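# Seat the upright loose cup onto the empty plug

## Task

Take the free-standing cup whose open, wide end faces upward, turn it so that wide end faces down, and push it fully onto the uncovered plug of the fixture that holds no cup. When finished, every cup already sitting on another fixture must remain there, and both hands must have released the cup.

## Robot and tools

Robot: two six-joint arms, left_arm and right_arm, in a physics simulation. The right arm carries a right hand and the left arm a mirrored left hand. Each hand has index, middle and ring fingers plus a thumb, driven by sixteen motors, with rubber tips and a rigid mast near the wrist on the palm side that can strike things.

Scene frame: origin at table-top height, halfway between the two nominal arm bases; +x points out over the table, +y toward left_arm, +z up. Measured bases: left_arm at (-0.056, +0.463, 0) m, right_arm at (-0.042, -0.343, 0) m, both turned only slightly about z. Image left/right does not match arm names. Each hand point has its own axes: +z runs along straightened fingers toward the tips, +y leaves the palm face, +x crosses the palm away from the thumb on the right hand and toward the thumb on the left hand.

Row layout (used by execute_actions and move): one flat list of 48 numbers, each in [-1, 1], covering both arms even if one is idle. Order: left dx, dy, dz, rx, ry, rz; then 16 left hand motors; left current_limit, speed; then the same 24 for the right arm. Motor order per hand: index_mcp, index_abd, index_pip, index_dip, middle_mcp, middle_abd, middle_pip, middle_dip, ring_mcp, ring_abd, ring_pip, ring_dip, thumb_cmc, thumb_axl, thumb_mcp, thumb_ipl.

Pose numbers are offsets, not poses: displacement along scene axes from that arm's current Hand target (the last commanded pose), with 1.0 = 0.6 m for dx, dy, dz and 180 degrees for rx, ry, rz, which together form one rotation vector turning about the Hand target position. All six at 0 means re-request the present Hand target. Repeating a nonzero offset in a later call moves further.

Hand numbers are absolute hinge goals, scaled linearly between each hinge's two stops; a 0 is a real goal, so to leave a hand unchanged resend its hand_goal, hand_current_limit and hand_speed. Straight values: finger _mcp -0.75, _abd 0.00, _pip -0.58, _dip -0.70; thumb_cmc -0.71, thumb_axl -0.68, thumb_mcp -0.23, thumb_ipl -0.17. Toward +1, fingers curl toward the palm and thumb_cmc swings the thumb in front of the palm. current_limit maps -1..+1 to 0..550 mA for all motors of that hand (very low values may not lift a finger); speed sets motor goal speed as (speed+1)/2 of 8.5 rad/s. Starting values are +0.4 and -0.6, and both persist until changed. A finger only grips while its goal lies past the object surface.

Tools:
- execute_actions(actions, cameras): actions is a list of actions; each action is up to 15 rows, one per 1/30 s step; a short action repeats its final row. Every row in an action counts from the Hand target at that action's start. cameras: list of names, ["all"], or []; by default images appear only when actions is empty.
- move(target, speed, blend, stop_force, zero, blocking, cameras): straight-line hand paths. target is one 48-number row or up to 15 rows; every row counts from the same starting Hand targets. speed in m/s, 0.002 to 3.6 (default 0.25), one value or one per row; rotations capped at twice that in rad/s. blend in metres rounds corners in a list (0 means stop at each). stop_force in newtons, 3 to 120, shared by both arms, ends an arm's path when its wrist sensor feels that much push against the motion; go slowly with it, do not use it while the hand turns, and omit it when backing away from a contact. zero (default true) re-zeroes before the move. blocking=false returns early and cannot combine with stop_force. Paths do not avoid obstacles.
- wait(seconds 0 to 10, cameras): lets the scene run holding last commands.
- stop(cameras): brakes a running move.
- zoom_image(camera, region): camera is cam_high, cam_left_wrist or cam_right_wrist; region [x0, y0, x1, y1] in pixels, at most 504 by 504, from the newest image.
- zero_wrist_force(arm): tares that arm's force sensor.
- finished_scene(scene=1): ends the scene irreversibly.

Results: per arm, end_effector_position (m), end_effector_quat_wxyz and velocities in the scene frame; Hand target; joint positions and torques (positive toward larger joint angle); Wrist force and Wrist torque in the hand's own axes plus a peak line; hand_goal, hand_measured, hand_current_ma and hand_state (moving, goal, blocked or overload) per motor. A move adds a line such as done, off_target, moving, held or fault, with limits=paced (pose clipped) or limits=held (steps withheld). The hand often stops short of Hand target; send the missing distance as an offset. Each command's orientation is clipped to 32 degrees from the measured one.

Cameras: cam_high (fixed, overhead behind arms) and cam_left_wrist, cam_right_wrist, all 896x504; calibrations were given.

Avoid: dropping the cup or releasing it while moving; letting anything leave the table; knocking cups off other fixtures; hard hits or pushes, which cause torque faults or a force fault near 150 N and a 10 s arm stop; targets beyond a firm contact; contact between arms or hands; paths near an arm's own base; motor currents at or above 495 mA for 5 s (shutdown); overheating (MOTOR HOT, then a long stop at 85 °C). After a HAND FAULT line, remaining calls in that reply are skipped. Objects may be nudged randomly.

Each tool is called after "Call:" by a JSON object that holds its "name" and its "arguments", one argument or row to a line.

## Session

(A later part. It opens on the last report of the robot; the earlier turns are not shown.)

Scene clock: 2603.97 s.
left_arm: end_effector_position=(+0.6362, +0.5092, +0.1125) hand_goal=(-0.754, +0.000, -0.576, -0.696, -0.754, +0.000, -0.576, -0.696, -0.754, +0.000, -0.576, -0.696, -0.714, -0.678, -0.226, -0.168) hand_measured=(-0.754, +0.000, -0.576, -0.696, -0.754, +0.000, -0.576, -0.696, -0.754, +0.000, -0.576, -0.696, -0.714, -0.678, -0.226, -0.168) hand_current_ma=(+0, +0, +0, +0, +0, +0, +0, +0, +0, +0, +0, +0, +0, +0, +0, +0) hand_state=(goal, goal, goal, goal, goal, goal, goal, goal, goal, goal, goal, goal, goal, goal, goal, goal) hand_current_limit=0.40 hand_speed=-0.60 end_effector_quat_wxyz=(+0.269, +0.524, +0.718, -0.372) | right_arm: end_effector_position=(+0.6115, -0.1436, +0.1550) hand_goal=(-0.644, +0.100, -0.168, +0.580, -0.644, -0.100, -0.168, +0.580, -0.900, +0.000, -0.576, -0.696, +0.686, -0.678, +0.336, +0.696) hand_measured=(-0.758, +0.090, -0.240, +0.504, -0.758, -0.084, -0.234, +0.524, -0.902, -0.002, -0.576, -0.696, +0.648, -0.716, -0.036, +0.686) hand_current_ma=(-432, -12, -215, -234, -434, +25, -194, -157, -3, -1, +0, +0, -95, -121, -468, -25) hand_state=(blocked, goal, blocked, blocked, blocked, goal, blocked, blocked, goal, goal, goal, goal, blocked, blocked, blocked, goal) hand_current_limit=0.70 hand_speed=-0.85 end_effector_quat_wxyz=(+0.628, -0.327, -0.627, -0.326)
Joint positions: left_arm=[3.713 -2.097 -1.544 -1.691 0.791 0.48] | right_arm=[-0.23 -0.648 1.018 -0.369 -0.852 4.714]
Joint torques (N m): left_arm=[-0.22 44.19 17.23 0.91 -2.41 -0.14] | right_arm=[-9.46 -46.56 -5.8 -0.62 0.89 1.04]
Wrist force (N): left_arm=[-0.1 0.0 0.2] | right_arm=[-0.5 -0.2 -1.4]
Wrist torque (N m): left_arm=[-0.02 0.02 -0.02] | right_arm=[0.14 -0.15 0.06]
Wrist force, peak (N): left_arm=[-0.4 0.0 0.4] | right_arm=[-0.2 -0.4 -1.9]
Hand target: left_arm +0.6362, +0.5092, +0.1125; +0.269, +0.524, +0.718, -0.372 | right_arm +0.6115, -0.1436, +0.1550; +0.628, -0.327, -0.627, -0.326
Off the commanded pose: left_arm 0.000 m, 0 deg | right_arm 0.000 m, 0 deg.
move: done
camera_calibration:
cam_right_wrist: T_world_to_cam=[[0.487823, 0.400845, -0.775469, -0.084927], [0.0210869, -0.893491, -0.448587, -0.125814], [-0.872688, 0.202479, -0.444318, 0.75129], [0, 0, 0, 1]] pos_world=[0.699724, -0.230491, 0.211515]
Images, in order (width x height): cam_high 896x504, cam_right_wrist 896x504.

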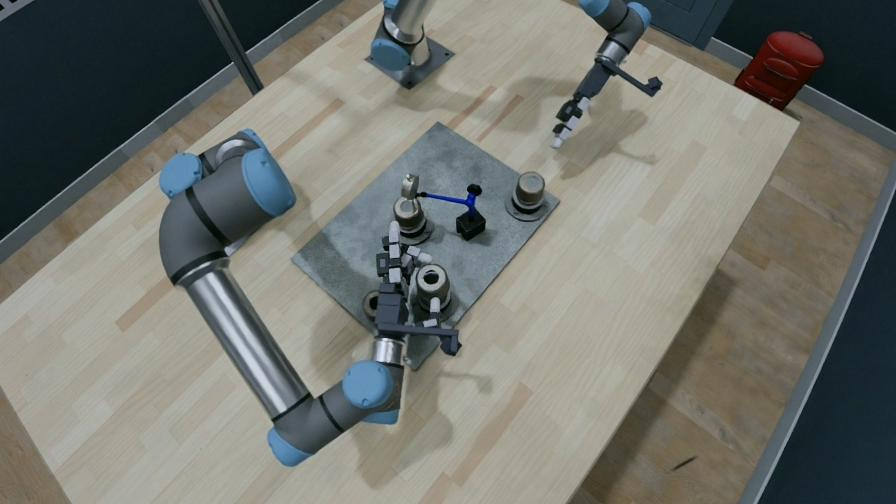

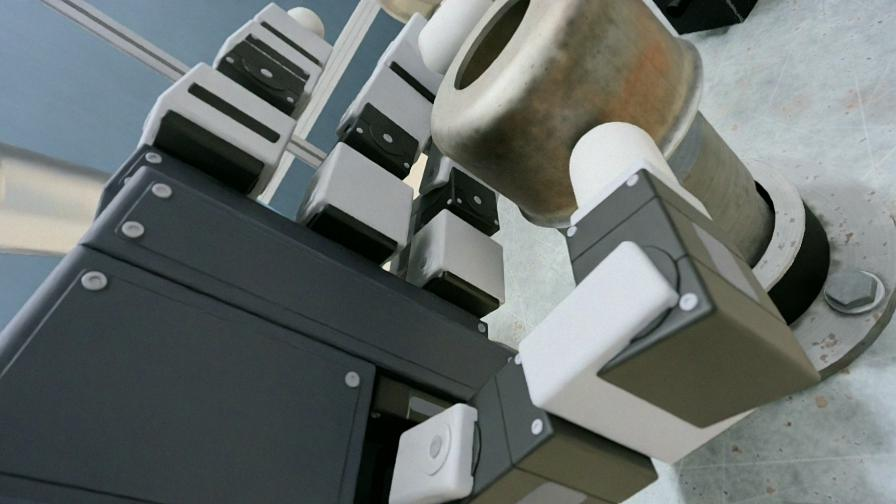

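Call:
{"name": "move", "arguments": {
  "target": [
    [0,0,0,0,0,0,-0.754,0,-0.576,-0.696,-0.754,0,-0.576,-0.696,-0.754,0,-0.576,-0.696,-0.714,-0.678,-0.226,-0.168,0.4,-0.6,0.0,0.0,-0.0833,0,0,0,-0.644,0.1,-0.168,0.58,-0.644,-0.1,-0.168,0.58,-0.9,0,-0.576,-0.696,0.686,-0.678,0.337,0.697,0.7,-0.85]
  ],
  "speed": 0.02,
  "stop_force": 4,
  "cameras": ["cam_right_wrist","cam_high"]
}}

Call:
{"name": "zoom_image", "arguments": {
  "camera": "cam_high",
  "region": [380, 230, 490, 330]
}}

Call:
{"name": "zoom_image", "arguments": {
  "camera": "cam_right_wrist",
  "region": [420, 0, 896, 420]
}}

Scene clock: 2617.20 s.
left_arm: end_effector_position=(+0.6362, +0.5092, +0.1125) hand_goal=(-0.754, +0.000, -0.576, -0.696, -0.754, +0.000, -0.576, -0.696, -0.754, +0.000, -0.576, -0.696, -0.714, -0.678, -0.226, -0.168) hand_measured=(-0.754, +0.000, -0.576, -0.696, -0.754, +0.000, -0.576, -0.696, -0.754, +0.000, -0.576, -0.696, -0.714, -0.678, -0.226, -0.168) hand_current_ma=(+0, +0, +0, +0, +0, +0, +0, +0, +0, +0, +0, +0, +0, +0, +0, +0) hand_state=(goal, goal, goal, goal, goal, goal, goal, goal, goal, goal, goal, goal, goal, goal, goal, goal) hand_current_limit=0.40 hand_speed=-0.60 end_effector_quat_wxyz=(+0.269, +0.524, +0.718, -0.372) | right_arm: end_effector_position=(+0.6115, -0.1436, +0.1391) hand_goal=(-0.644, +0.100, -0.168, +0.580, -0.644, -0.100, -0.168, +0.580, -0.900, +0.000, -0.576, -0.696, +0.686, -0.678, +0.336, +0.696) hand_measured=(-0.758, +0.094, -0.246, +0.508, -0.748, -0.080, -0.234, +0.524, -0.902, -0.002, -0.576, -0.696, +0.638, -0.726, -0.036, +0.686) hand_current_ma=(-432, -6, -238, -215, -384, +34, -194, -157, -3, -1, +0, +0, -129, -160, -468, -25) hand_state=(blocked, goal, blocked, blocked, blocked, blocked, blocked, blocked, goal, goal, goal, goal, blocked, blocked, blocked, goal) hand_current_limit=0.70 hand_speed=-0.85 end_effector_quat_wxyz=(+0.628, -0.327, -0.627, -0.326)
Joint positions: left_arm=[3.713 -2.097 -1.544 -1.691 0.791 0.48] | right_arm=[-0.23 -0.632 1.03 -0.397 -0.852 4.714]
Joint torques (N m): left_arm=[-0.45 45.27 17.03 0.85 -2.54 -0.13] | right_arm=[-9.35 -59.5 -34.03 4.16 1.18 0.01]
Wrist force (N): left_arm=[-0.1 0.1 0.0] | right_arm=[0.3 -1.2 -0.4]
Wrist torque (N m): left_arm=[0.01 0.02 -0.02] | right_arm=[0.12 -0.13 0.13]
Wrist force, peak (N): left_arm=[-0.1 0.0 0.6] | right_arm=[3.9 -1.4 0.3]
Hand target: left_arm +0.6362, +0.5092, +0.1125; +0.269, +0.524, +0.718, -0.372 | right_arm +0.6115, -0.1436, +0.1391; +0.628, -0.327, -0.627, -0.326 (not the last commanded pose)
Off the commanded pose: left_arm 0.000 m, 0 deg | right_arm 0.034 m, 0 deg.
move: contact (right_arm)
camera_calibration:
cam_right_wrist: T_world_to_cam=[[0.487791, 0.400809, -0.775507, -0.0972352], [0.020946, -0.893483, -0.448608, -0.132842], [-0.872709, 0.202584, -0.444229, 0.744246], [0, 0, 0, 1]] pos_world=[0.699723, -0.230491, 0.195615]
Images, in order (width x height): cam_high 896x504, cam_right_wrist 896x504.

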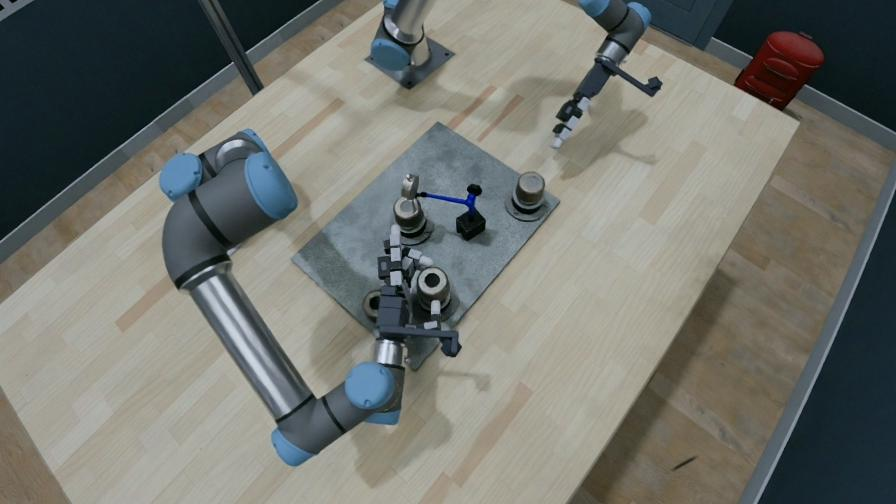

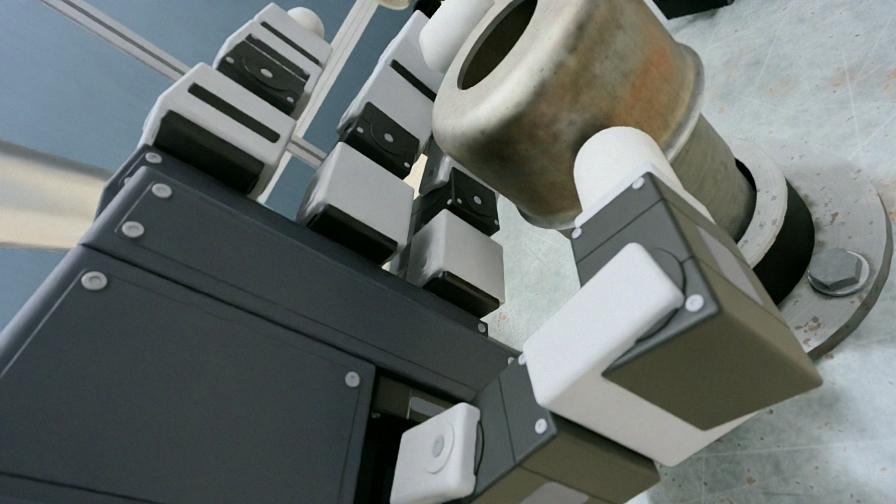

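Scaled by 4.582 from the camera's 896x504 image, which has a finer 1280x720 frame.

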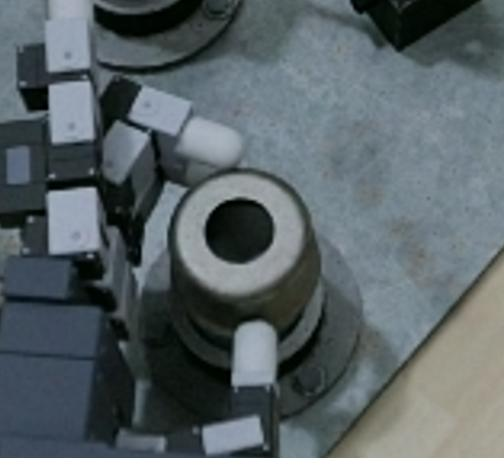

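Scaled by 1.059 from the camera's 896x504 image, which has a finer 1280x720 frame.

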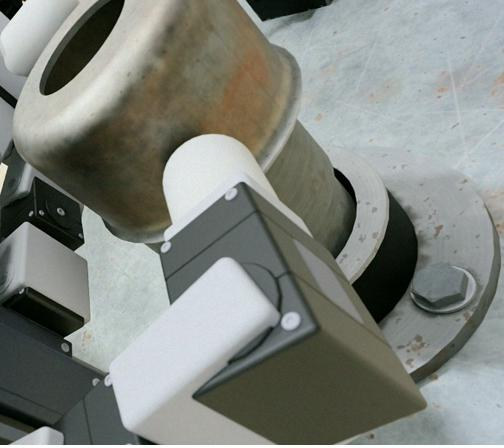

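Call:
{"name": "move", "arguments": {
  "target": [
    [0,0,0,0,0,0,-0.754,0,-0.576,-0.696,-0.754,0,-0.576,-0.696,-0.754,0,-0.576,-0.696,-0.714,-0.678,-0.226,-0.168,0.4,-0.6,0.0,0.0,0.0083,0,0,0,-0.644,0.1,-0.168,0.58,-0.644,-0.1,-0.168,0.58,-0.9,0,-0.576,-0.696,0.686,-0.678,0.337,0.697,0.7,-0.85],
    [0,0,0,0,0,0,-0.754,0,-0.576,-0.696,-0.754,0,-0.576,-0.696,-0.754,0,-0.576,-0.696,-0.714,-0.678,-0.226,-0.168,0.4,-0.6,-0.005,0.0008,0.0083,0,0,0,-0.644,0.1,-0.168,0.58,-0.644,-0.1,-0.168,0.58,-0.9,0,-0.576,-0.696,0.686,-0.678,0.337,0.697,0.7,-0.85]
  ],
  "speed": 0.03
}}

Call:
{"name": "move", "arguments": {
  "target": [
    [0,0,0,0,0,0,-0.754,0,-0.576,-0.696,-0.754,0,-0.576,-0.696,-0.754,0,-0.576,-0.696,-0.714,-0.678,-0.226,-0.168,0.4,-0.6,0.0,0.0,-0.0817,0,0,0,-0.644,0.1,-0.168,0.58,-0.644,-0.1,-0.168,0.58,-0.9,0,-0.576,-0.696,0.686,-0.678,0.337,0.697,0.7,-0.85]
  ],
  "speed": 0.02,
  "stop_force": 4,
  "cameras": ["cam_right_wrist","cam_high"]
}}

Call:
{"name": "zoom_image", "arguments": {
  "camera": "cam_high",
  "region": [380, 230, 490, 330]
}}

Call:
{"name": "zoom_image", "arguments": {
  "camera": "cam_right_wrist",
  "region": [420, 0, 896, 420]
}}

Scene clock: 2649.00 s.
left_arm: end_effector_position=(+0.6362, +0.5092, +0.1125) hand_goal=(-0.754, +0.000, -0.576, -0.696, -0.754, +0.000, -0.576, -0.696, -0.754, +0.000, -0.576, -0.696, -0.714, -0.678, -0.226, -0.168) hand_measured=(-0.754, +0.000, -0.576, -0.696, -0.754, +0.000, -0.576, -0.696, -0.754, +0.000, -0.576, -0.696, -0.714, -0.678, -0.226, -0.168) hand_current_ma=(+0, +0, +0, +0, +0, +0, +0, +0, +0, +0, +0, +0, +0, +0, +0, +0) hand_state=(goal, goal, goal, goal, goal, goal, goal, goal, goal, goal, goal, goal, goal, goal, goal, goal) hand_current_limit=0.40 hand_speed=-0.60 end_effector_quat_wxyz=(+0.269, +0.524, +0.718, -0.372) | right_arm: end_effector_position=(+0.6085, -0.1431, +0.1441) hand_goal=(-0.644, +0.100, -0.168, +0.580, -0.644, -0.100, -0.168, +0.580, -0.900, +0.000, -0.576, -0.696, +0.686, -0.678, +0.336, +0.696) hand_measured=(-0.758, +0.092, -0.246, +0.508, -0.748, -0.080, -0.234, +0.524, -0.902, -0.002, -0.576, -0.696, +0.638, -0.726, -0.036, +0.686) hand_current_ma=(-432, -10, -238, -215, -384, +34, -194, -154, -3, -1, +0, +0, -129, -160, -467, -25) hand_state=(blocked, goal, blocked, blocked, blocked, blocked, blocked, blocked, goal, goal, goal, goal, blocked, blocked, blocked, goal) hand_current_limit=0.70 hand_speed=-0.85 end_effector_quat_wxyz=(+0.628, -0.327, -0.627, -0.326)
Joint positions: left_arm=[3.713 -2.097 -1.544 -1.691 0.791 0.48] | right_arm=[-0.23 -0.645 1.041 -0.396 -0.852 4.714]
Joint torques (N m): left_arm=[0.23 44.52 16.98 0.96 -2.57 -0.16] | right_arm=[-10.58 -58.43 -4.96 -0.47 -1.56 -0.6]
Wrist force (N): left_arm=[-0.1 0.3 0.4] | right_arm=[-0.4 -0.4 -1.3]
Wrist torque (N m): left_arm=[0.00 0.02 -0.02] | right_arm=[0.12 -0.15 0.07]
Wrist force, peak (N): left_arm=[-0.4 -0.4 0.0] | right_arm=[-0.1 -0.1 -1.8]
Hand target: left_arm +0.6362, +0.5092, +0.1125; +0.269, +0.524, +0.718, -0.372 | right_arm +0.6085, -0.1431, +0.1441; +0.628, -0.327, -0.627, -0.326
Off the commanded pose: left_arm 0.000 m, 0 deg | right_arm 0.000 m, 0 deg.
move: done

Scene clock: 2650.53 s.
left_arm: end_effector_position=(+0.6362, +0.5092, +0.1125) hand_goal=(-0.754, +0.000, -0.576, -0.696, -0.754, +0.000, -0.576, -0.696, -0.754, +0.000, -0.576, -0.696, -0.714, -0.678, -0.226, -0.168) hand_measured=(-0.754, +0.000, -0.576, -0.696, -0.754, +0.000, -0.576, -0.696, -0.754, +0.000, -0.576, -0.696, -0.714, -0.678, -0.226, -0.168) hand_current_ma=(+0, +0, +0, +0, +0, +0, +0, +0, +0, +0, +0, +0, +0, +0, +0, +0) hand_state=(goal, goal, goal, goal, goal, goal, goal, goal, goal, goal, goal, goal, goal, goal, goal, goal) hand_current_limit=0.40 hand_speed=-0.60 end_effector_quat_wxyz=(+0.269, +0.524, +0.718, -0.372) | right_arm: end_effector_position=(+0.6085, -0.1431, +0.1357) hand_goal=(-0.644, +0.100, -0.168, +0.580, -0.644, -0.100, -0.168, +0.580, -0.900, +0.000, -0.576, -0.696, +0.686, -0.678, +0.336, +0.696) hand_measured=(-0.758, +0.096, -0.248, +0.508, -0.748, -0.078, -0.234, +0.524, -0.902, -0.002, -0.576, -0.696, +0.636, -0.728, -0.036, +0.686) hand_current_ma=(-432, -5, -244, -215, -376, +39, -193, -154, -3, -1, +0, +0, -138, -169, -467, -22) hand_state=(blocked, goal, blocked, blocked, blocked, blocked, blocked, blocked, goal, goal, goal, goal, blocked, blocked, blocked, goal) hand_current_limit=0.70 hand_speed=-0.85 end_effector_quat_wxyz=(+0.628, -0.327, -0.627, -0.326)
Joint positions: left_arm=[3.713 -2.097 -1.544 -1.691 0.791 0.48] | right_arm=[-0.23 -0.636 1.047 -0.411 -0.852 4.714]
Joint torques (N m): left_arm=[0.09 44.9 17.23 0.9 -2.6 -0.06] | right_arm=[-10.88 -59.62 -33.71 3.76 -0.11 -0.75]
Wrist force (N): left_arm=[-0.3 0.2 0.0] | right_arm=[0.8 -1.6 0.1]
Wrist torque (N m): left_arm=[0.01 0.03 -0.03] | right_arm=[0.14 -0.10 0.17]
Wrist force, peak (N): left_arm=[-0.5 0.2 0.2] | right_arm=[3.7 -1.1 0.8]
Hand target: left_arm +0.6362, +0.5092, +0.1125; +0.269, +0.524, +0.718, -0.372 | right_arm +0.6085, -0.1431, +0.1357; +0.628, -0.327, -0.627, -0.326 (not the last commanded pose)
Off the commanded pose: left_arm 0.000 m, 0 deg | right_arm 0.041 m, 0 deg.
move: contact (right_arm)
camera_calibration:
cam_right_wrist: T_world_to_cam=[[0.487689, 0.400834, -0.775559, -0.0985216], [0.0209848, -0.893492, -0.448589, -0.13389], [-0.872765, 0.202497, -0.444157, 0.740022], [0, 0, 0, 1]] pos_world=[0.696723, -0.229991, 0.192215]
Images, in order (width x height): cam_high 896x504, cam_right_wrist 896x504.

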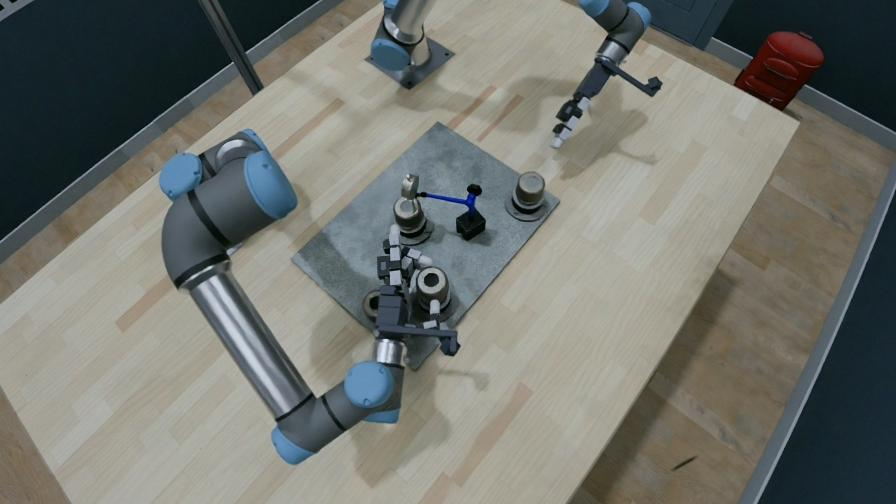

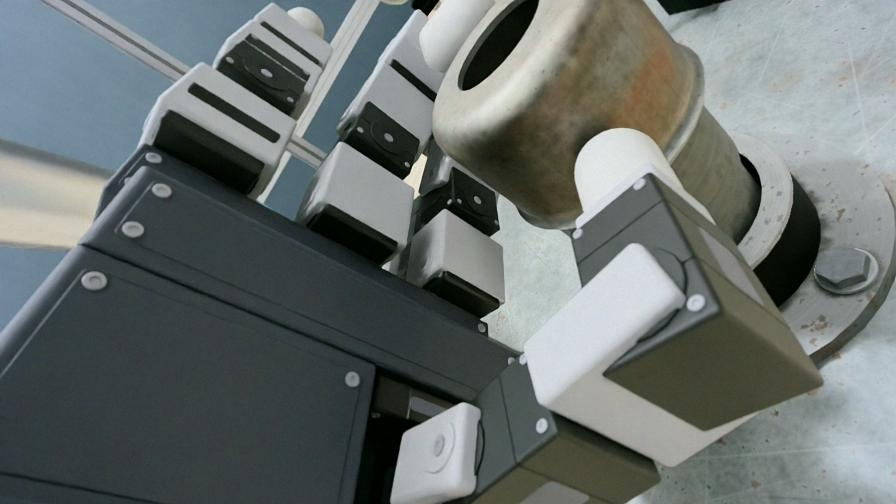

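Scaled by 4.582 from the camera's 896x504 image, which has a finer 1280x720 frame.

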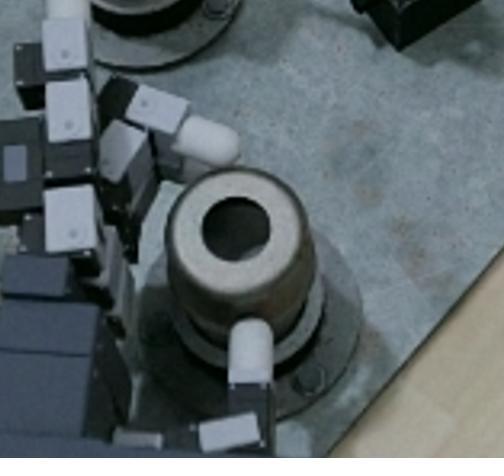

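Scaled by 1.059 from the camera's 896x504 image, which has a finer 1280x720 frame.

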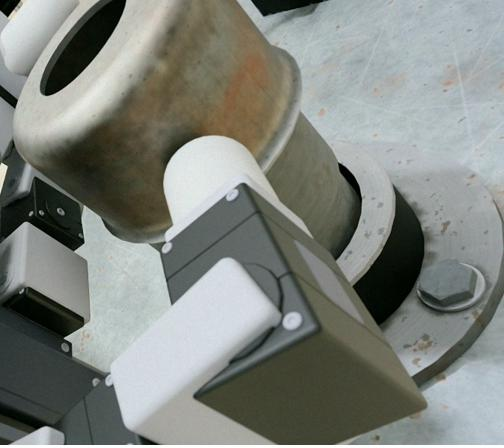

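Call:
{"name": "zoom_image", "arguments": {
  "camera": "cam_high",
  "region": [402, 255, 472, 325]
}}

Scaled by 7.200 from the camera's 896x504 image, which has a finer 1280x720 frame.

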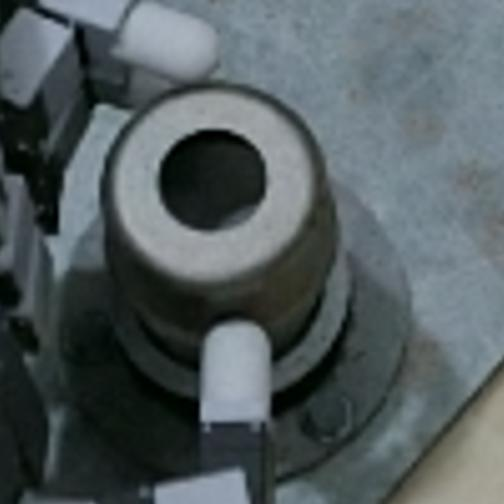

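Call:
{"name": "move", "arguments": {
  "target": [
    [0,0,0,0,0,0,-0.754,0,-0.576,-0.696,-0.754,0,-0.576,-0.696,-0.754,0,-0.576,-0.696,-0.714,-0.678,-0.226,-0.168,0.4,-0.6,0.0,0.0,0.005,0,0,0,-0.644,0.1,-0.168,0.58,-0.644,-0.1,-0.168,0.58,-0.9,0,-0.576,-0.696,0.686,-0.678,0.337,0.697,0.7,-0.85],
    [0,0,0,0,0,0,-0.754,0,-0.576,-0.696,-0.754,0,-0.576,-0.696,-0.754,0,-0.576,-0.696,-0.714,-0.678,-0.226,-0.168,0.4,-0.6,-0.005,0.0005,0.005,0,0,0,-0.644,0.1,-0.168,0.58,-0.644,-0.1,-0.168,0.58,-0.9,0,-0.576,-0.696,0.686,-0.678,0.337,0.697,0.7,-0.85]
  ],
  "speed": 0.03
}}

Call:
{"name": "move", "arguments": {
  "target": [
    [0,0,0,0,0,0,-0.754,0,-0.576,-0.696,-0.754,0,-0.576,-0.696,-0.754,0,-0.576,-0.696,-0.714,-0.678,-0.226,-0.168,0.4,-0.6,0.0,0.0,-0.0817,0,0,0,-0.644,0.1,-0.168,0.58,-0.644,-0.1,-0.168,0.58,-0.9,0,-0.576,-0.696,0.686,-0.678,0.337,0.697,0.7,-0.85]
  ],
  "speed": 0.02,
  "stop_force": 4,
  "cameras": ["cam_right_wrist","cam_high"]
}}

Call:
{"name": "zoom_image", "arguments": {
  "camera": "cam_high",
  "region": [402, 255, 472, 325]
}}

Call:
{"name": "zoom_image", "arguments": {
  "camera": "cam_right_wrist",
  "region": [420, 0, 896, 420]
}}

Scene clock: 2707.17 s.
left_arm: end_effector_position=(+0.6362, +0.5092, +0.1125) hand_goal=(-0.754, +0.000, -0.576, -0.696, -0.754, +0.000, -0.576, -0.696, -0.754, +0.000, -0.576, -0.696, -0.714, -0.678, -0.226, -0.168) hand_measured=(-0.754, +0.000, -0.576, -0.696, -0.754, +0.000, -0.576, -0.696, -0.754, +0.000, -0.576, -0.696, -0.714, -0.678, -0.226, -0.168) hand_current_ma=(+0, +0, +0, +0, +0, +0, +0, +0, +0, +0, +0, +0, +0, +0, +0, +0) hand_state=(goal, goal, goal, goal, goal, goal, goal, goal, goal, goal, goal, goal, goal, goal, goal, goal) hand_current_limit=0.40 hand_speed=-0.60 end_effector_quat_wxyz=(+0.269, +0.524, +0.718, -0.372) | right_arm: end_effector_position=(+0.6055, -0.1428, +0.1387) hand_goal=(-0.644, +0.100, -0.168, +0.580, -0.644, -0.100, -0.168, +0.580, -0.900, +0.000, -0.576, -0.696, +0.686, -0.678, +0.336, +0.696) hand_measured=(-0.758, +0.092, -0.248, +0.508, -0.748, -0.078, -0.234, +0.526, -0.902, -0.002, -0.576, -0.696, +0.636, -0.728, -0.036, +0.686) hand_current_ma=(-432, -9, -244, -215, -376, +36, -193, -151, -3, -1, +0, +0, -138, -169, -467, -22) hand_state=(blocked, goal, blocked, blocked, blocked, blocked, blocked, blocked, goal, goal, goal, goal, blocked, blocked, blocked, goal) hand_current_limit=0.70 hand_speed=-0.85 end_effector_quat_wxyz=(+0.628, -0.327, -0.627, -0.326)
Joint positions: left_arm=[3.713 -2.097 -1.544 -1.691 0.791 0.48] | right_arm=[-0.231 -0.647 1.06 -0.413 -0.853 4.714]
Joint torques (N m): left_arm=[0.83 44.57 16.82 0.89 -2.6 -0.09] | right_arm=[-11.39 -62.3 -5.48 -0.79 -1.64 0.16]
Wrist force (N): left_arm=[-0.1 -0.4 0.0] | right_arm=[-0.3 -0.4 -1.3]
Wrist torque (N m): left_arm=[-0.05 0.01 0.00] | right_arm=[0.11 -0.17 0.07]
Wrist force, peak (N): left_arm=[-0.4 -0.3 -0.1] | right_arm=[0.9 -2.0 0.2]
Hand target: left_arm +0.6362, +0.5092, +0.1125; +0.269, +0.524, +0.718, -0.372 | right_arm +0.6055, -0.1428, +0.1387; +0.628, -0.327, -0.627, -0.326
Off the commanded pose: left_arm 0.000 m, 0 deg | right_arm 0.000 m, 0 deg.
move: done

Scene clock: 2710.57 s.
left_arm: end_effector_position=(+0.6362, +0.5092, +0.1125) hand_goal=(-0.754, +0.000, -0.576, -0.696, -0.754, +0.000, -0.576, -0.696, -0.754, +0.000, -0.576, -0.696, -0.714, -0.678, -0.226, -0.168) hand_measured=(-0.754, +0.000, -0.576, -0.696, -0.754, +0.000, -0.576, -0.696, -0.754, +0.000, -0.576, -0.696, -0.714, -0.678, -0.226, -0.168) hand_current_ma=(+0, +0, +0, +0, +0, +0, +0, +0, +0, +0, +0, +0, +0, +0, +0, +0) hand_state=(goal, goal, goal, goal, goal, goal, goal, goal, goal, goal, goal, goal, goal, goal, goal, goal) hand_current_limit=0.40 hand_speed=-0.60 end_effector_quat_wxyz=(+0.269, +0.524, +0.718, -0.372) | right_arm: end_effector_position=(+0.6054, -0.1428, +0.0946) hand_goal=(-0.644, +0.100, -0.168, +0.580, -0.644, -0.100, -0.168, +0.580, -0.900, +0.000, -0.576, -0.696, +0.686, -0.678, +0.336, +0.696) hand_measured=(-0.758, +0.094, -0.250, +0.514, -0.748, -0.076, -0.236, +0.534, -0.902, -0.002, -0.576, -0.696, +0.642, -0.722, -0.036, +0.676) hand_current_ma=(-432, -8, -259, -191, -376, +41, -203, -123, -3, -2, +0, +0, -113, -142, -467, -58) hand_state=(blocked, goal, blocked, blocked, blocked, blocked, blocked, blocked, goal, goal, goal, goal, blocked, blocked, blocked, goal) hand_current_limit=0.70 hand_speed=-0.85 end_effector_quat_wxyz=(+0.628, -0.327, -0.627, -0.326)
Joint positions: left_arm=[3.713 -2.097 -1.544 -1.691 0.791 0.48] | right_arm=[-0.231 -0.595 1.083 -0.487 -0.853 4.714]
Joint torques (N m): left_arm=[0.7 44.45 17.28 0.97 -2.64 -0.11] | right_arm=[-10.44 -60.15 -34.58 1.37 -0.78 -1.06]
Wrist force (N): left_arm=[0.0 0.1 0.3] | right_arm=[0.5 -1.7 6.0]
Wrist torque (N m): left_arm=[-0.01 0.00 -0.01] | right_arm=[0.07 -0.10 0.12]
Wrist force, peak (N): left_arm=[-0.1 -0.3 0.5] | right_arm=[3.0 2.1 5.7]
Hand target: left_arm +0.6362, +0.5092, +0.1125; +0.269, +0.524, +0.718, -0.372 | right_arm +0.6054, -0.1428, +0.0946; +0.628, -0.327, -0.627, -0.326 (not the last commanded pose)
Off the commanded pose: left_arm 0.000 m, 0 deg | right_arm 0.005 m, 0 deg.
move: contact (right_arm)
camera_calibration:
cam_right_wrist: T_world_to_cam=[[0.487724, 0.400825, -0.775542, -0.129034], [0.0209069, -0.893474, -0.448629, -0.15193], [-0.872748, 0.202593, -0.444148, 0.719009], [0, 0, 0, 1]] pos_world=[0.693623, -0.229691, 0.151115]
Images, in order (width x height): cam_high 896x504, cam_right_wrist 896x504.

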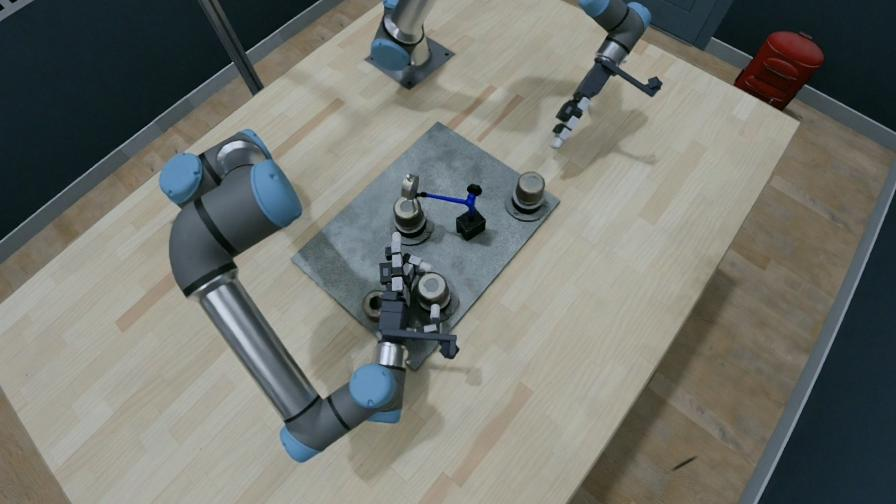

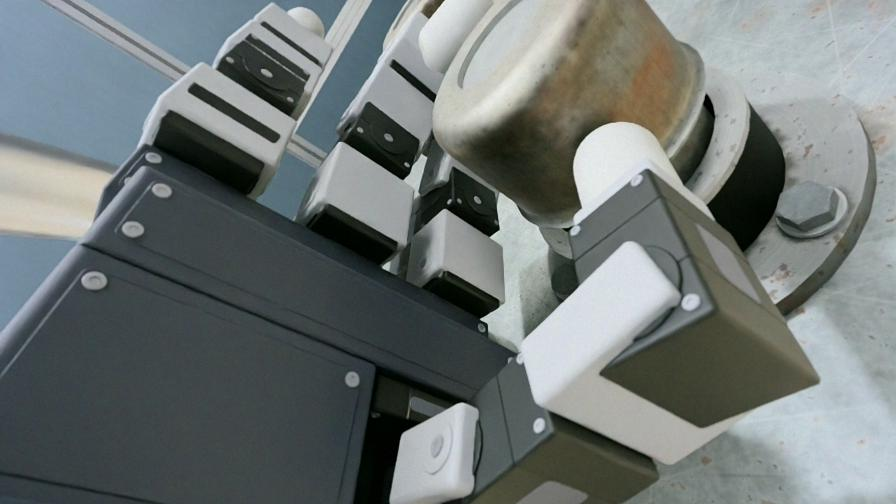

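Scaled by 7.200 from the camera's 896x504 image, which has a finer 1280x720 frame.

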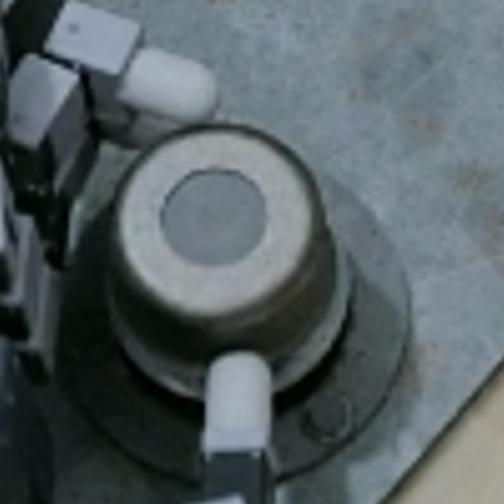

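Scaled by 1.059 from the camera's 896x504 image, which has a finer 1280x720 frame.

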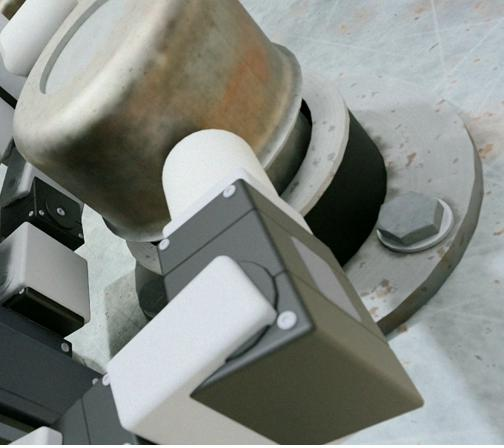

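Call:
{"name": "move", "arguments": {
  "target": [
    [0,0,0,0,0,0,-0.754,0,-0.576,-0.696,-0.754,0,-0.576,-0.696,-0.754,0,-0.576,-0.696,-0.714,-0.678,-0.226,-0.168,0.4,-0.6,-0.002,0.0027,0.0,0,0,0,-0.644,0.1,-0.168,0.58,-0.644,-0.1,-0.168,0.58,-0.9,0,-0.576,-0.696,0.686,-0.678,0.337,0.697,0.7,-0.85]
  ],
  "speed": 0.02
}}

Call:
{"name": "move", "arguments": {
  "target": [
    [0,0,0,0,0,0,-0.754,0,-0.576,-0.696,-0.754,0,-0.576,-0.696,-0.754,0,-0.576,-0.696,-0.714,-0.678,-0.226,-0.168,0.4,-0.6,0.0,0.0,-0.0117,0,0,0,-0.644,0.1,-0.168,0.58,-0.644,-0.1,-0.168,0.58,-0.9,0,-0.576,-0.696,0.686,-0.678,0.337,0.697,0.7,-0.85]
  ],
  "speed": 0.01,
  "stop_force": 6,
  "cameras": ["cam_right_wrist","cam_high"]
}}

Call:
{"name": "zoom_image", "arguments": {
  "camera": "cam_high",
  "region": [402, 255, 472, 325]
}}

Call:
{"name": "zoom_image", "arguments": {
  "camera": "cam_right_wrist",
  "region": [420, 0, 840, 300]
}}

Scene clock: 2736.60 s.
left_arm: end_effector_position=(+0.6362, +0.5092, +0.1125) hand_goal=(-0.754, +0.000, -0.576, -0.696, -0.754, +0.000, -0.576, -0.696, -0.754, +0.000, -0.576, -0.696, -0.714, -0.678, -0.226, -0.168) hand_measured=(-0.754, +0.000, -0.576, -0.696, -0.754, +0.000, -0.576, -0.696, -0.754, +0.000, -0.576, -0.696, -0.714, -0.678, -0.226, -0.168) hand_current_ma=(+0, +0, +0, +0, +0, +0, +0, +0, +0, +0, +0, +0, +0, +0, +0, +0) hand_state=(goal, goal, goal, goal, goal, goal, goal, goal, goal, goal, goal, goal, goal, goal, goal, goal) hand_current_limit=0.40 hand_speed=-0.60 end_effector_quat_wxyz=(+0.269, +0.524, +0.718, -0.372) | right_arm: end_effector_position=(+0.6043, -0.1412, +0.0946) hand_goal=(-0.644, +0.100, -0.168, +0.580, -0.644, -0.100, -0.168, +0.580, -0.900, +0.000, -0.576, -0.696, +0.686, -0.678, +0.336, +0.696) hand_measured=(-0.758, +0.094, -0.250, +0.524, -0.748, -0.076, -0.236, +0.538, -0.902, -0.002, -0.576, -0.696, +0.642, -0.722, -0.040, +0.682) hand_current_ma=(-432, -7, -259, -156, -376, +41, -203, -102, -3, -2, +0, +0, -113, -142, -468, -33) hand_state=(blocked, goal, blocked, blocked, blocked, blocked, blocked, blocked, goal, goal, goal, goal, blocked, blocked, blocked, goal) hand_current_limit=0.70 hand_speed=-0.85 end_effector_quat_wxyz=(+0.628, -0.327, -0.627, -0.326)
Joint positions: left_arm=[3.713 -2.097 -1.544 -1.691 0.791 0.48] | right_arm=[-0.229 -0.598 1.089 -0.49 -0.851 4.714]
Joint torques (N m): left_arm=[0.12 44.79 17 0.87 -2.66 -0.18] | right_arm=[9.91 -57.45 -3.46 -0.62 1.75 -1.1]
Wrist force (N): left_arm=[-0.1 -0.2 -0.1] | right_arm=[3.0 -0.5 -6.4]
Wrist torque (N m): left_arm=[-0.01 0.01 0.00] | right_arm=[0.20 -0.07 0.17]
Wrist force, peak (N): left_arm=[-0.4 -0.3 0.2] | right_arm=[3.1 -0.6 -6.4]
Hand target: left_arm +0.6362, +0.5092, +0.1125; +0.269, +0.524, +0.718, -0.372 | right_arm +0.6042, -0.1412, +0.0946; +0.628, -0.327, -0.627, -0.326
Off the commanded pose: left_arm 0.000 m, 0 deg | right_arm 0.000 m, 0 deg.
move: done

Scene clock: 2738.27 s.
left_arm: end_effector_position=(+0.6362, +0.5092, +0.1125) hand_goal=(-0.754, +0.000, -0.576, -0.696, -0.754, +0.000, -0.576, -0.696, -0.754, +0.000, -0.576, -0.696, -0.714, -0.678, -0.226, -0.168) hand_measured=(-0.754, +0.000, -0.576, -0.696, -0.754, +0.000, -0.576, -0.696, -0.754, +0.000, -0.576, -0.696, -0.714, -0.678, -0.226, -0.168) hand_current_ma=(+0, +0, +0, +0, +0, +0, +0, +0, +0, +0, +0, +0, +0, +0, +0, +0) hand_state=(goal, goal, goal, goal, goal, goal, goal, goal, goal, goal, goal, goal, goal, goal, goal, goal) hand_current_limit=0.40 hand_speed=-0.60 end_effector_quat_wxyz=(+0.269, +0.524, +0.718, -0.372) | right_arm: end_effector_position=(+0.6042, -0.1412, +0.0916) hand_goal=(-0.644, +0.100, -0.168, +0.580, -0.644, -0.100, -0.168, +0.580, -0.900, +0.000, -0.576, -0.696, +0.686, -0.678, +0.336, +0.696) hand_measured=(-0.756, +0.102, -0.250, +0.524, -0.746, -0.064, -0.236, +0.540, -0.902, -0.002, -0.576, -0.696, +0.656, -0.710, -0.048, +0.686) hand_current_ma=(-416, +1, -259, -155, -376, +74, -203, -100, -3, -2, +0, +0, -70, -94, -467, -23) hand_state=(blocked, goal, blocked, blocked, blocked, blocked, blocked, blocked, goal, goal, goal, goal, blocked, blocked, blocked, goal) hand_current_limit=0.70 hand_speed=-0.85 end_effector_quat_wxyz=(+0.628, -0.327, -0.627, -0.326)
Joint positions: left_arm=[3.713 -2.097 -1.544 -1.691 0.791 0.48] | right_arm=[-0.229 -0.595 1.09 -0.495 -0.851 4.714]
Joint torques (N m): left_arm=[0.71 44.93 16.65 0.86 -2.61 -0.1] | right_arm=[7.37 -56.19 -31.48 1.28 1.82 -0.82]
Wrist force (N): left_arm=[0.2 -0.1 0.0] | right_arm=[5.7 -2.2 -2.6]
Wrist torque (N m): left_arm=[-0.01 -0.03 0.01] | right_arm=[0.12 0.03 0.19]
Wrist force, peak (N): left_arm=[0.0 0.0 0.6] | right_arm=[9.2 -1.1 -4.6]
Hand target: left_arm +0.6362, +0.5092, +0.1125; +0.269, +0.524, +0.718, -0.372 | right_arm +0.6042, -0.1412, +0.0916; +0.628, -0.327, -0.627, -0.326 (not the last commanded pose)
Off the commanded pose: left_arm 0.000 m, 0 deg | right_arm 0.004 m, 0 deg.
move: contact (right_arm)
camera_calibration:
cam_right_wrist: T_world_to_cam=[[0.487755, 0.400861, -0.775503, -0.131437], [0.0210478, -0.893481, -0.448607, -0.151924], [-0.872727, 0.202488, -0.444238, 0.71628], [0, 0, 0, 1]] pos_world=[0.692424, -0.228091, 0.148115]
Images, in order (width x height): cam_high 896x504, cam_right_wrist 896x504.

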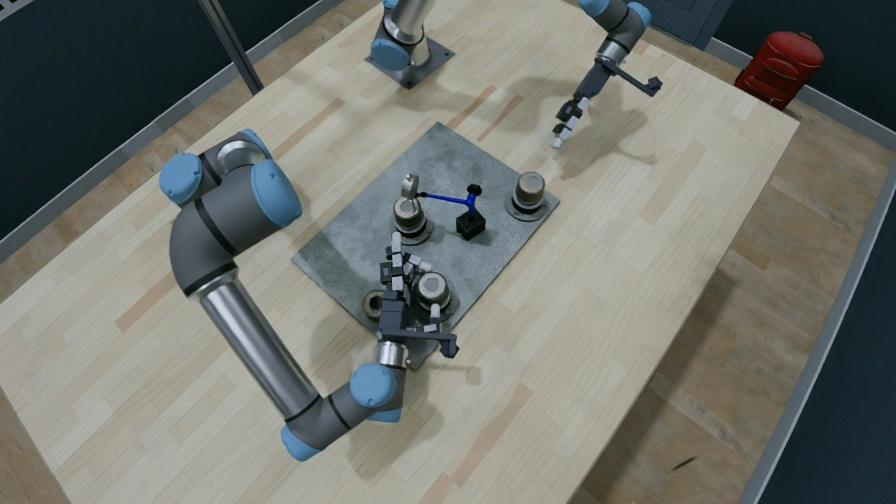

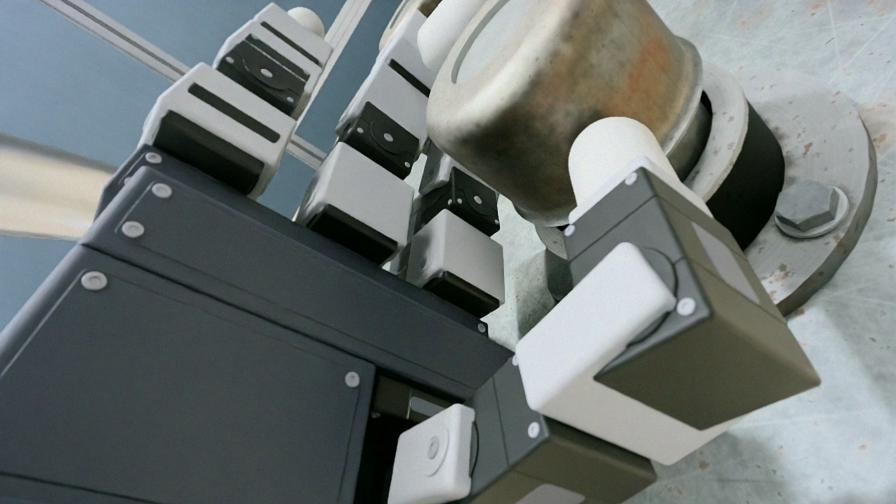

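Scaled by 7.200 from the camera's 896x504 image, which has a finer 1280x720 frame.

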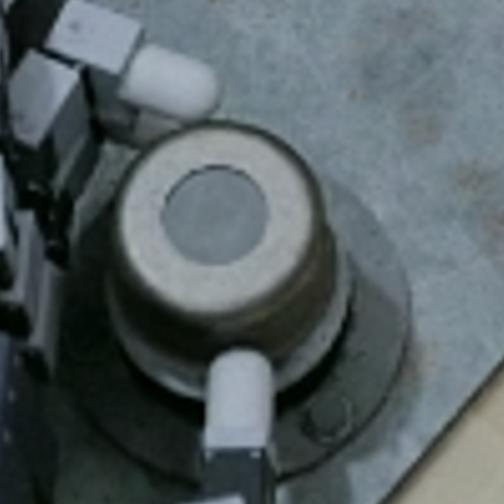

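Scaled by 1.200 from the camera's 896x504 image, which has a finer 1280x720 frame.

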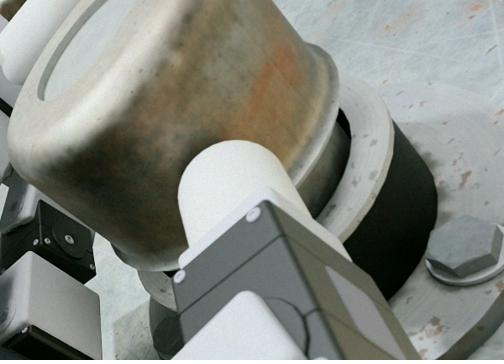

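Call:
{"name": "zoom_image", "arguments": {
  "camera": "cam_high",
  "region": [495, 160, 565, 230]
}}

Call:
{"name": "zoom_image", "arguments": {
  "camera": "cam_high",
  "region": [380, 185, 450, 255]
}}

Scaled by 7.200 from the camera's 896x504 image, which has a finer 1280x720 frame.

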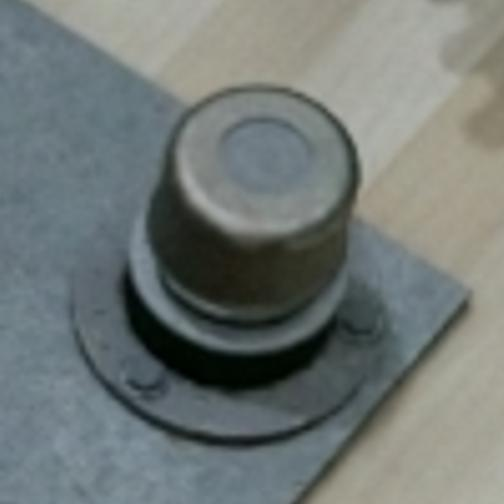

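Scaled by 7.200 from the camera's 896x504 image, which has a finer 1280x720 frame.

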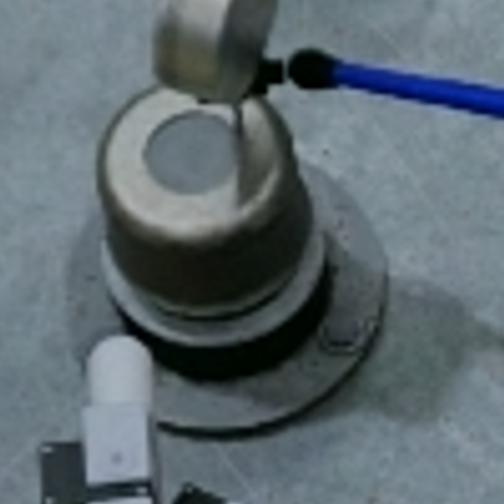

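Call:
{"name": "move", "arguments": {
  "target": [
    [0,0,0,0,0,0,-0.754,0,-0.576,-0.696,-0.754,0,-0.576,-0.696,-0.754,0,-0.576,-0.696,-0.714,-0.678,-0.226,-0.168,0.4,-0.6,0,0,0,0,0,0,-0.756,0.1,-0.30,0.3,-0.756,-0.08,-0.30,0.3,-0.9,0,-0.576,-0.696,0.65,-0.70,-0.2,0.67,0.6,-0.9],
    [0,0,0,0,0,0,-0.754,0,-0.576,-0.696,-0.754,0,-0.576,-0.696,-0.754,0,-0.576,-0.696,-0.714,-0.678,-0.226,-0.168,0.4,-0.6,0,0,0,0,0,0,-0.78,0.1,-0.50,-0.1,-0.78,-0.08,-0.50,-0.1,-0.9,0,-0.576,-0.696,0.62,-0.70,-0.4,0.60,0.6,-0.85]
  ],
  "speed": 0.05,
  "cameras": ["cam_right_wrist","cam_high"]
}}

Call:
{"name": "zoom_image", "arguments": {
  "camera": "cam_high",
  "region": [402, 255, 472, 325]
}}

Call:
{"name": "zoom_image", "arguments": {
  "camera": "cam_right_wrist",
  "region": [420, 0, 840, 300]
}}

Scene clock: 2833.13 s.
left_arm: end_effector_position=(+0.6362, +0.5092, +0.1125) hand_goal=(-0.754, +0.000, -0.576, -0.696, -0.754, +0.000, -0.576, -0.696, -0.754, +0.000, -0.576, -0.696, -0.714, -0.678, -0.226, -0.168) hand_measured=(-0.754, +0.000, -0.576, -0.696, -0.754, +0.000, -0.576, -0.696, -0.754, +0.000, -0.576, -0.696, -0.714, -0.678, -0.226, -0.168) hand_current_ma=(+0, +0, +0, +0, +0, +0, +0, +0, +0, +0, +0, +0, +0, +0, +0, +0) hand_state=(goal, goal, goal, goal, goal, goal, goal, goal, goal, goal, goal, goal, goal, goal, goal, goal) hand_current_limit=0.40 hand_speed=-0.60 end_effector_quat_wxyz=(+0.269, +0.524, +0.718, -0.372) | right_arm: end_effector_position=(+0.6043, -0.1412, +0.0916) hand_goal=(-0.780, +0.100, -0.500, -0.100, -0.780, -0.080, -0.500, -0.100, -0.900, +0.000, -0.576, -0.696, +0.620, -0.700, -0.400, +0.600) hand_measured=(-0.778, +0.098, -0.496, -0.098, -0.778, -0.082, -0.498, -0.098, -0.902, -0.002, -0.576, -0.696, +0.614, -0.702, -0.398, +0.602) hand_current_ma=(+2, -1, +3, +3, +3, -1, +3, +2, -3, -2, +0, +0, -10, -4, +4, +3) hand_state=(goal, goal, goal, goal, goal, goal, goal, goal, goal, goal, goal, goal, goal, goal, goal, goal) hand_current_limit=0.60 hand_speed=-0.85 end_effector_quat_wxyz=(+0.628, -0.327, -0.627, -0.326)
Joint positions: left_arm=[3.713 -2.097 -1.544 -1.691 0.791 0.48] | right_arm=[-0.229 -0.595 1.09 -0.495 -0.851 4.714]
Joint torques (N m): left_arm=[-0.15 44.28 16.55 0.85 -2.81 -0.17] | right_arm=[-0.47 -52.96 -23.07 1.34 1.6 -0.94]
Wrist force (N): left_arm=[0.1 -0.1 -0.1] | right_arm=[1.9 -0.4 -1.5]
Wrist torque (N m): left_arm=[0.00 -0.02 0.00] | right_arm=[0.13 -0.12 0.10]
Wrist force, peak (N): left_arm=[0.0 0.2 0.5] | right_arm=[6.4 -4.7 -5.8]
Hand target: left_arm +0.6362, +0.5092, +0.1125; +0.269, +0.524, +0.718, -0.372 | right_arm +0.6042, -0.1412, +0.0916; +0.628, -0.327, -0.627, -0.326
Off the commanded pose: left_arm 0.000 m, 0 deg | right_arm 0.000 m, 0 deg.
move: done
camera_calibration:
cam_right_wrist: T_world_to_cam=[[0.487755, 0.400861, -0.775503, -0.131359], [0.0210478, -0.893481, -0.448607, -0.151879], [-0.872727, 0.202488, -0.444238, 0.716325], [0, 0, 0, 1]] pos_world=[0.692424, -0.228091, 0.148215]
Images, in order (width x height): cam_high 896x504, cam_right_wrist 896x504.

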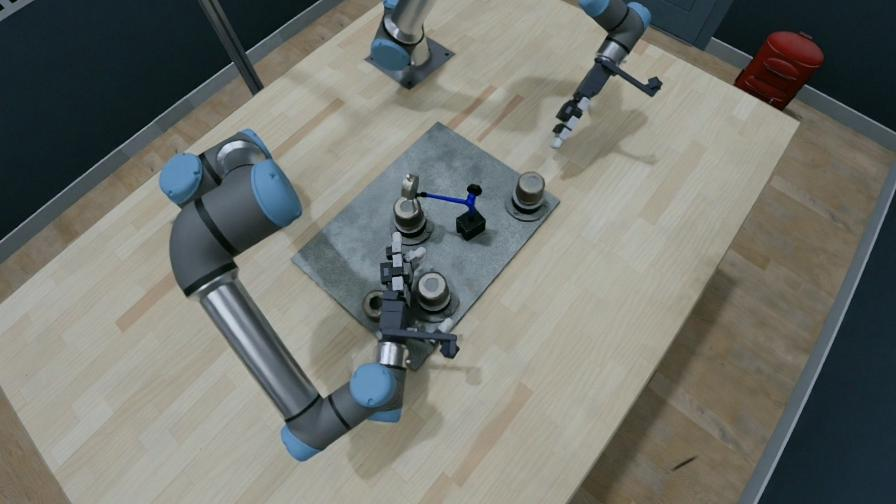

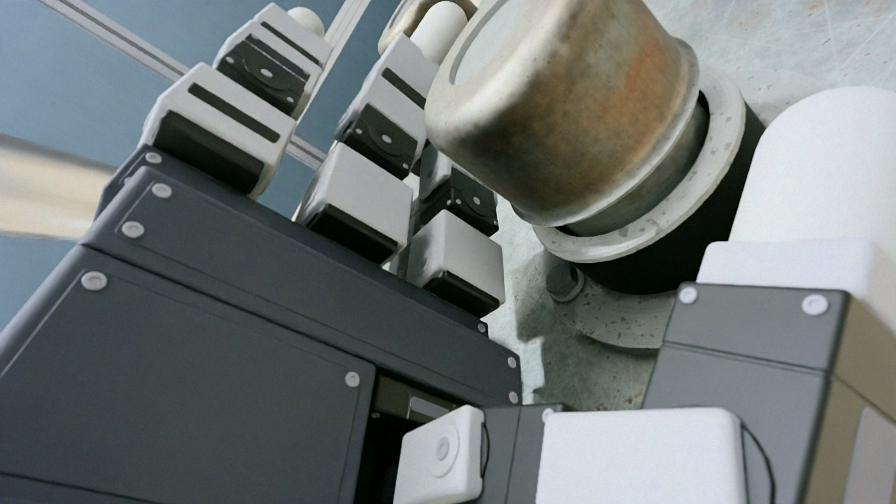

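Scaled by 7.200 from the camera's 896x504 image, which has a finer 1280x720 frame.

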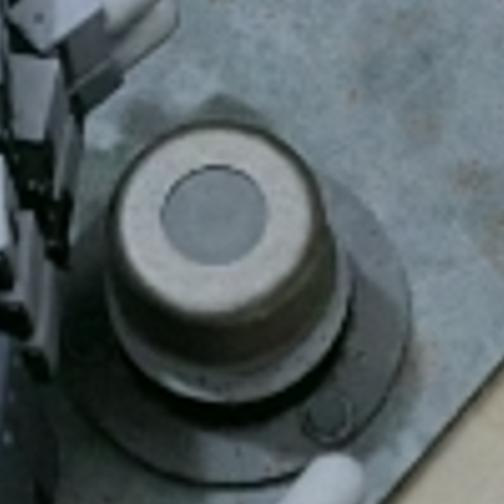

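Scaled by 1.200 from the camera's 896x504 image, which has a finer 1280x720 frame.

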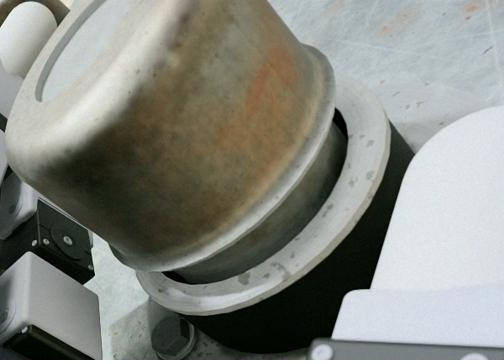

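Call:
{"name": "zoom_image", "arguments": {
  "camera": "cam_high",
  "region": [412, 280, 458, 316]
}}

Call:
{"name": "zoom_image", "arguments": {
  "camera": "cam_high",
  "region": [508, 178, 554, 214]
}}

Call:
{"name": "zoom_image", "arguments": {
  "camera": "cam_high",
  "region": [388, 204, 434, 240]
}}

Call:
{"name": "zoom_image", "arguments": {
  "camera": "cam_right_wrist",
  "region": [500, 40, 780, 280]
}}

Scaled by 10.957 from the camera's 896x504 image, which has a finer 1280x720 frame.

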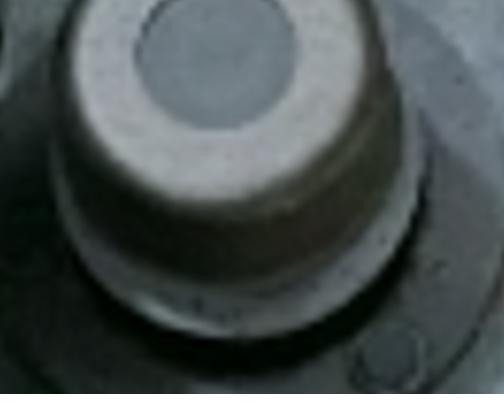

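Scaled by 10.957 from the camera's 896x504 image, which has a finer 1280x720 frame.

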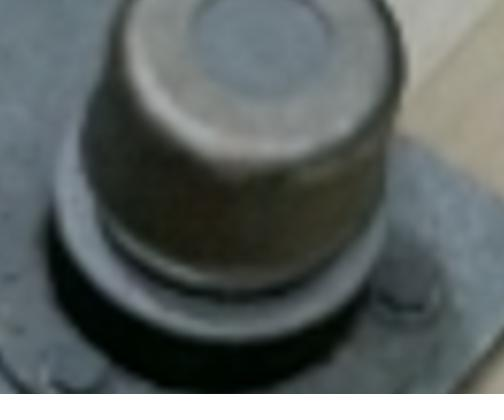

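Scaled by 10.957 from the camera's 896x504 image, which has a finer 1280x720 frame.

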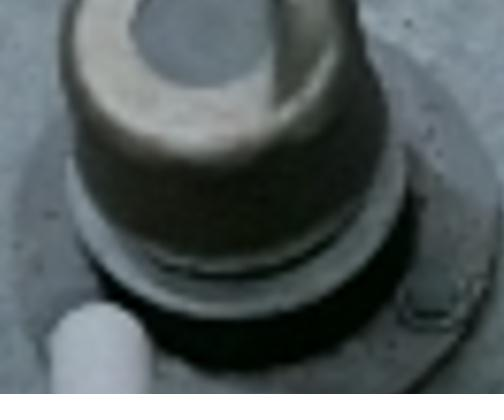

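Scaled by 1.800 from the camera's 896x504 image, which has a finer 1280x720 frame.

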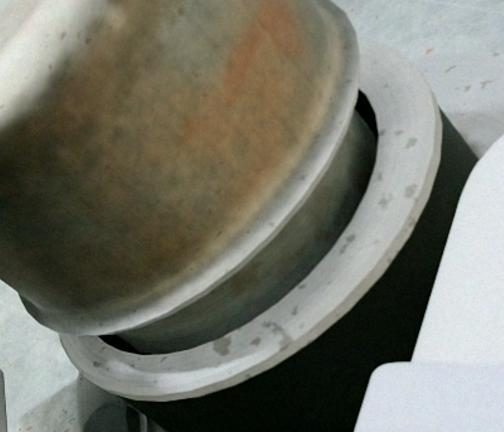

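Call:
{"name": "zoom_image", "arguments": {
  "camera": "cam_right_wrist",
  "region": [420, 0, 560, 120]
}}

Scaled by 3.600 from the camera's 896x504 image, which has a finer 1280x720 frame.

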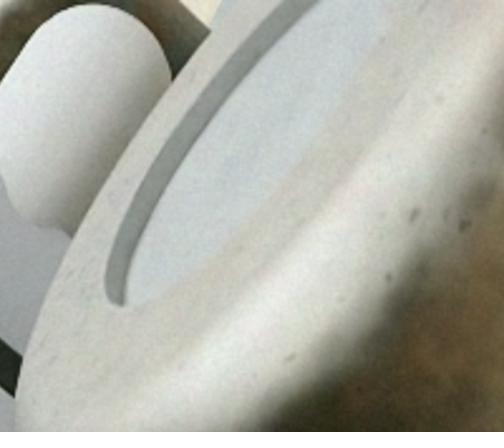

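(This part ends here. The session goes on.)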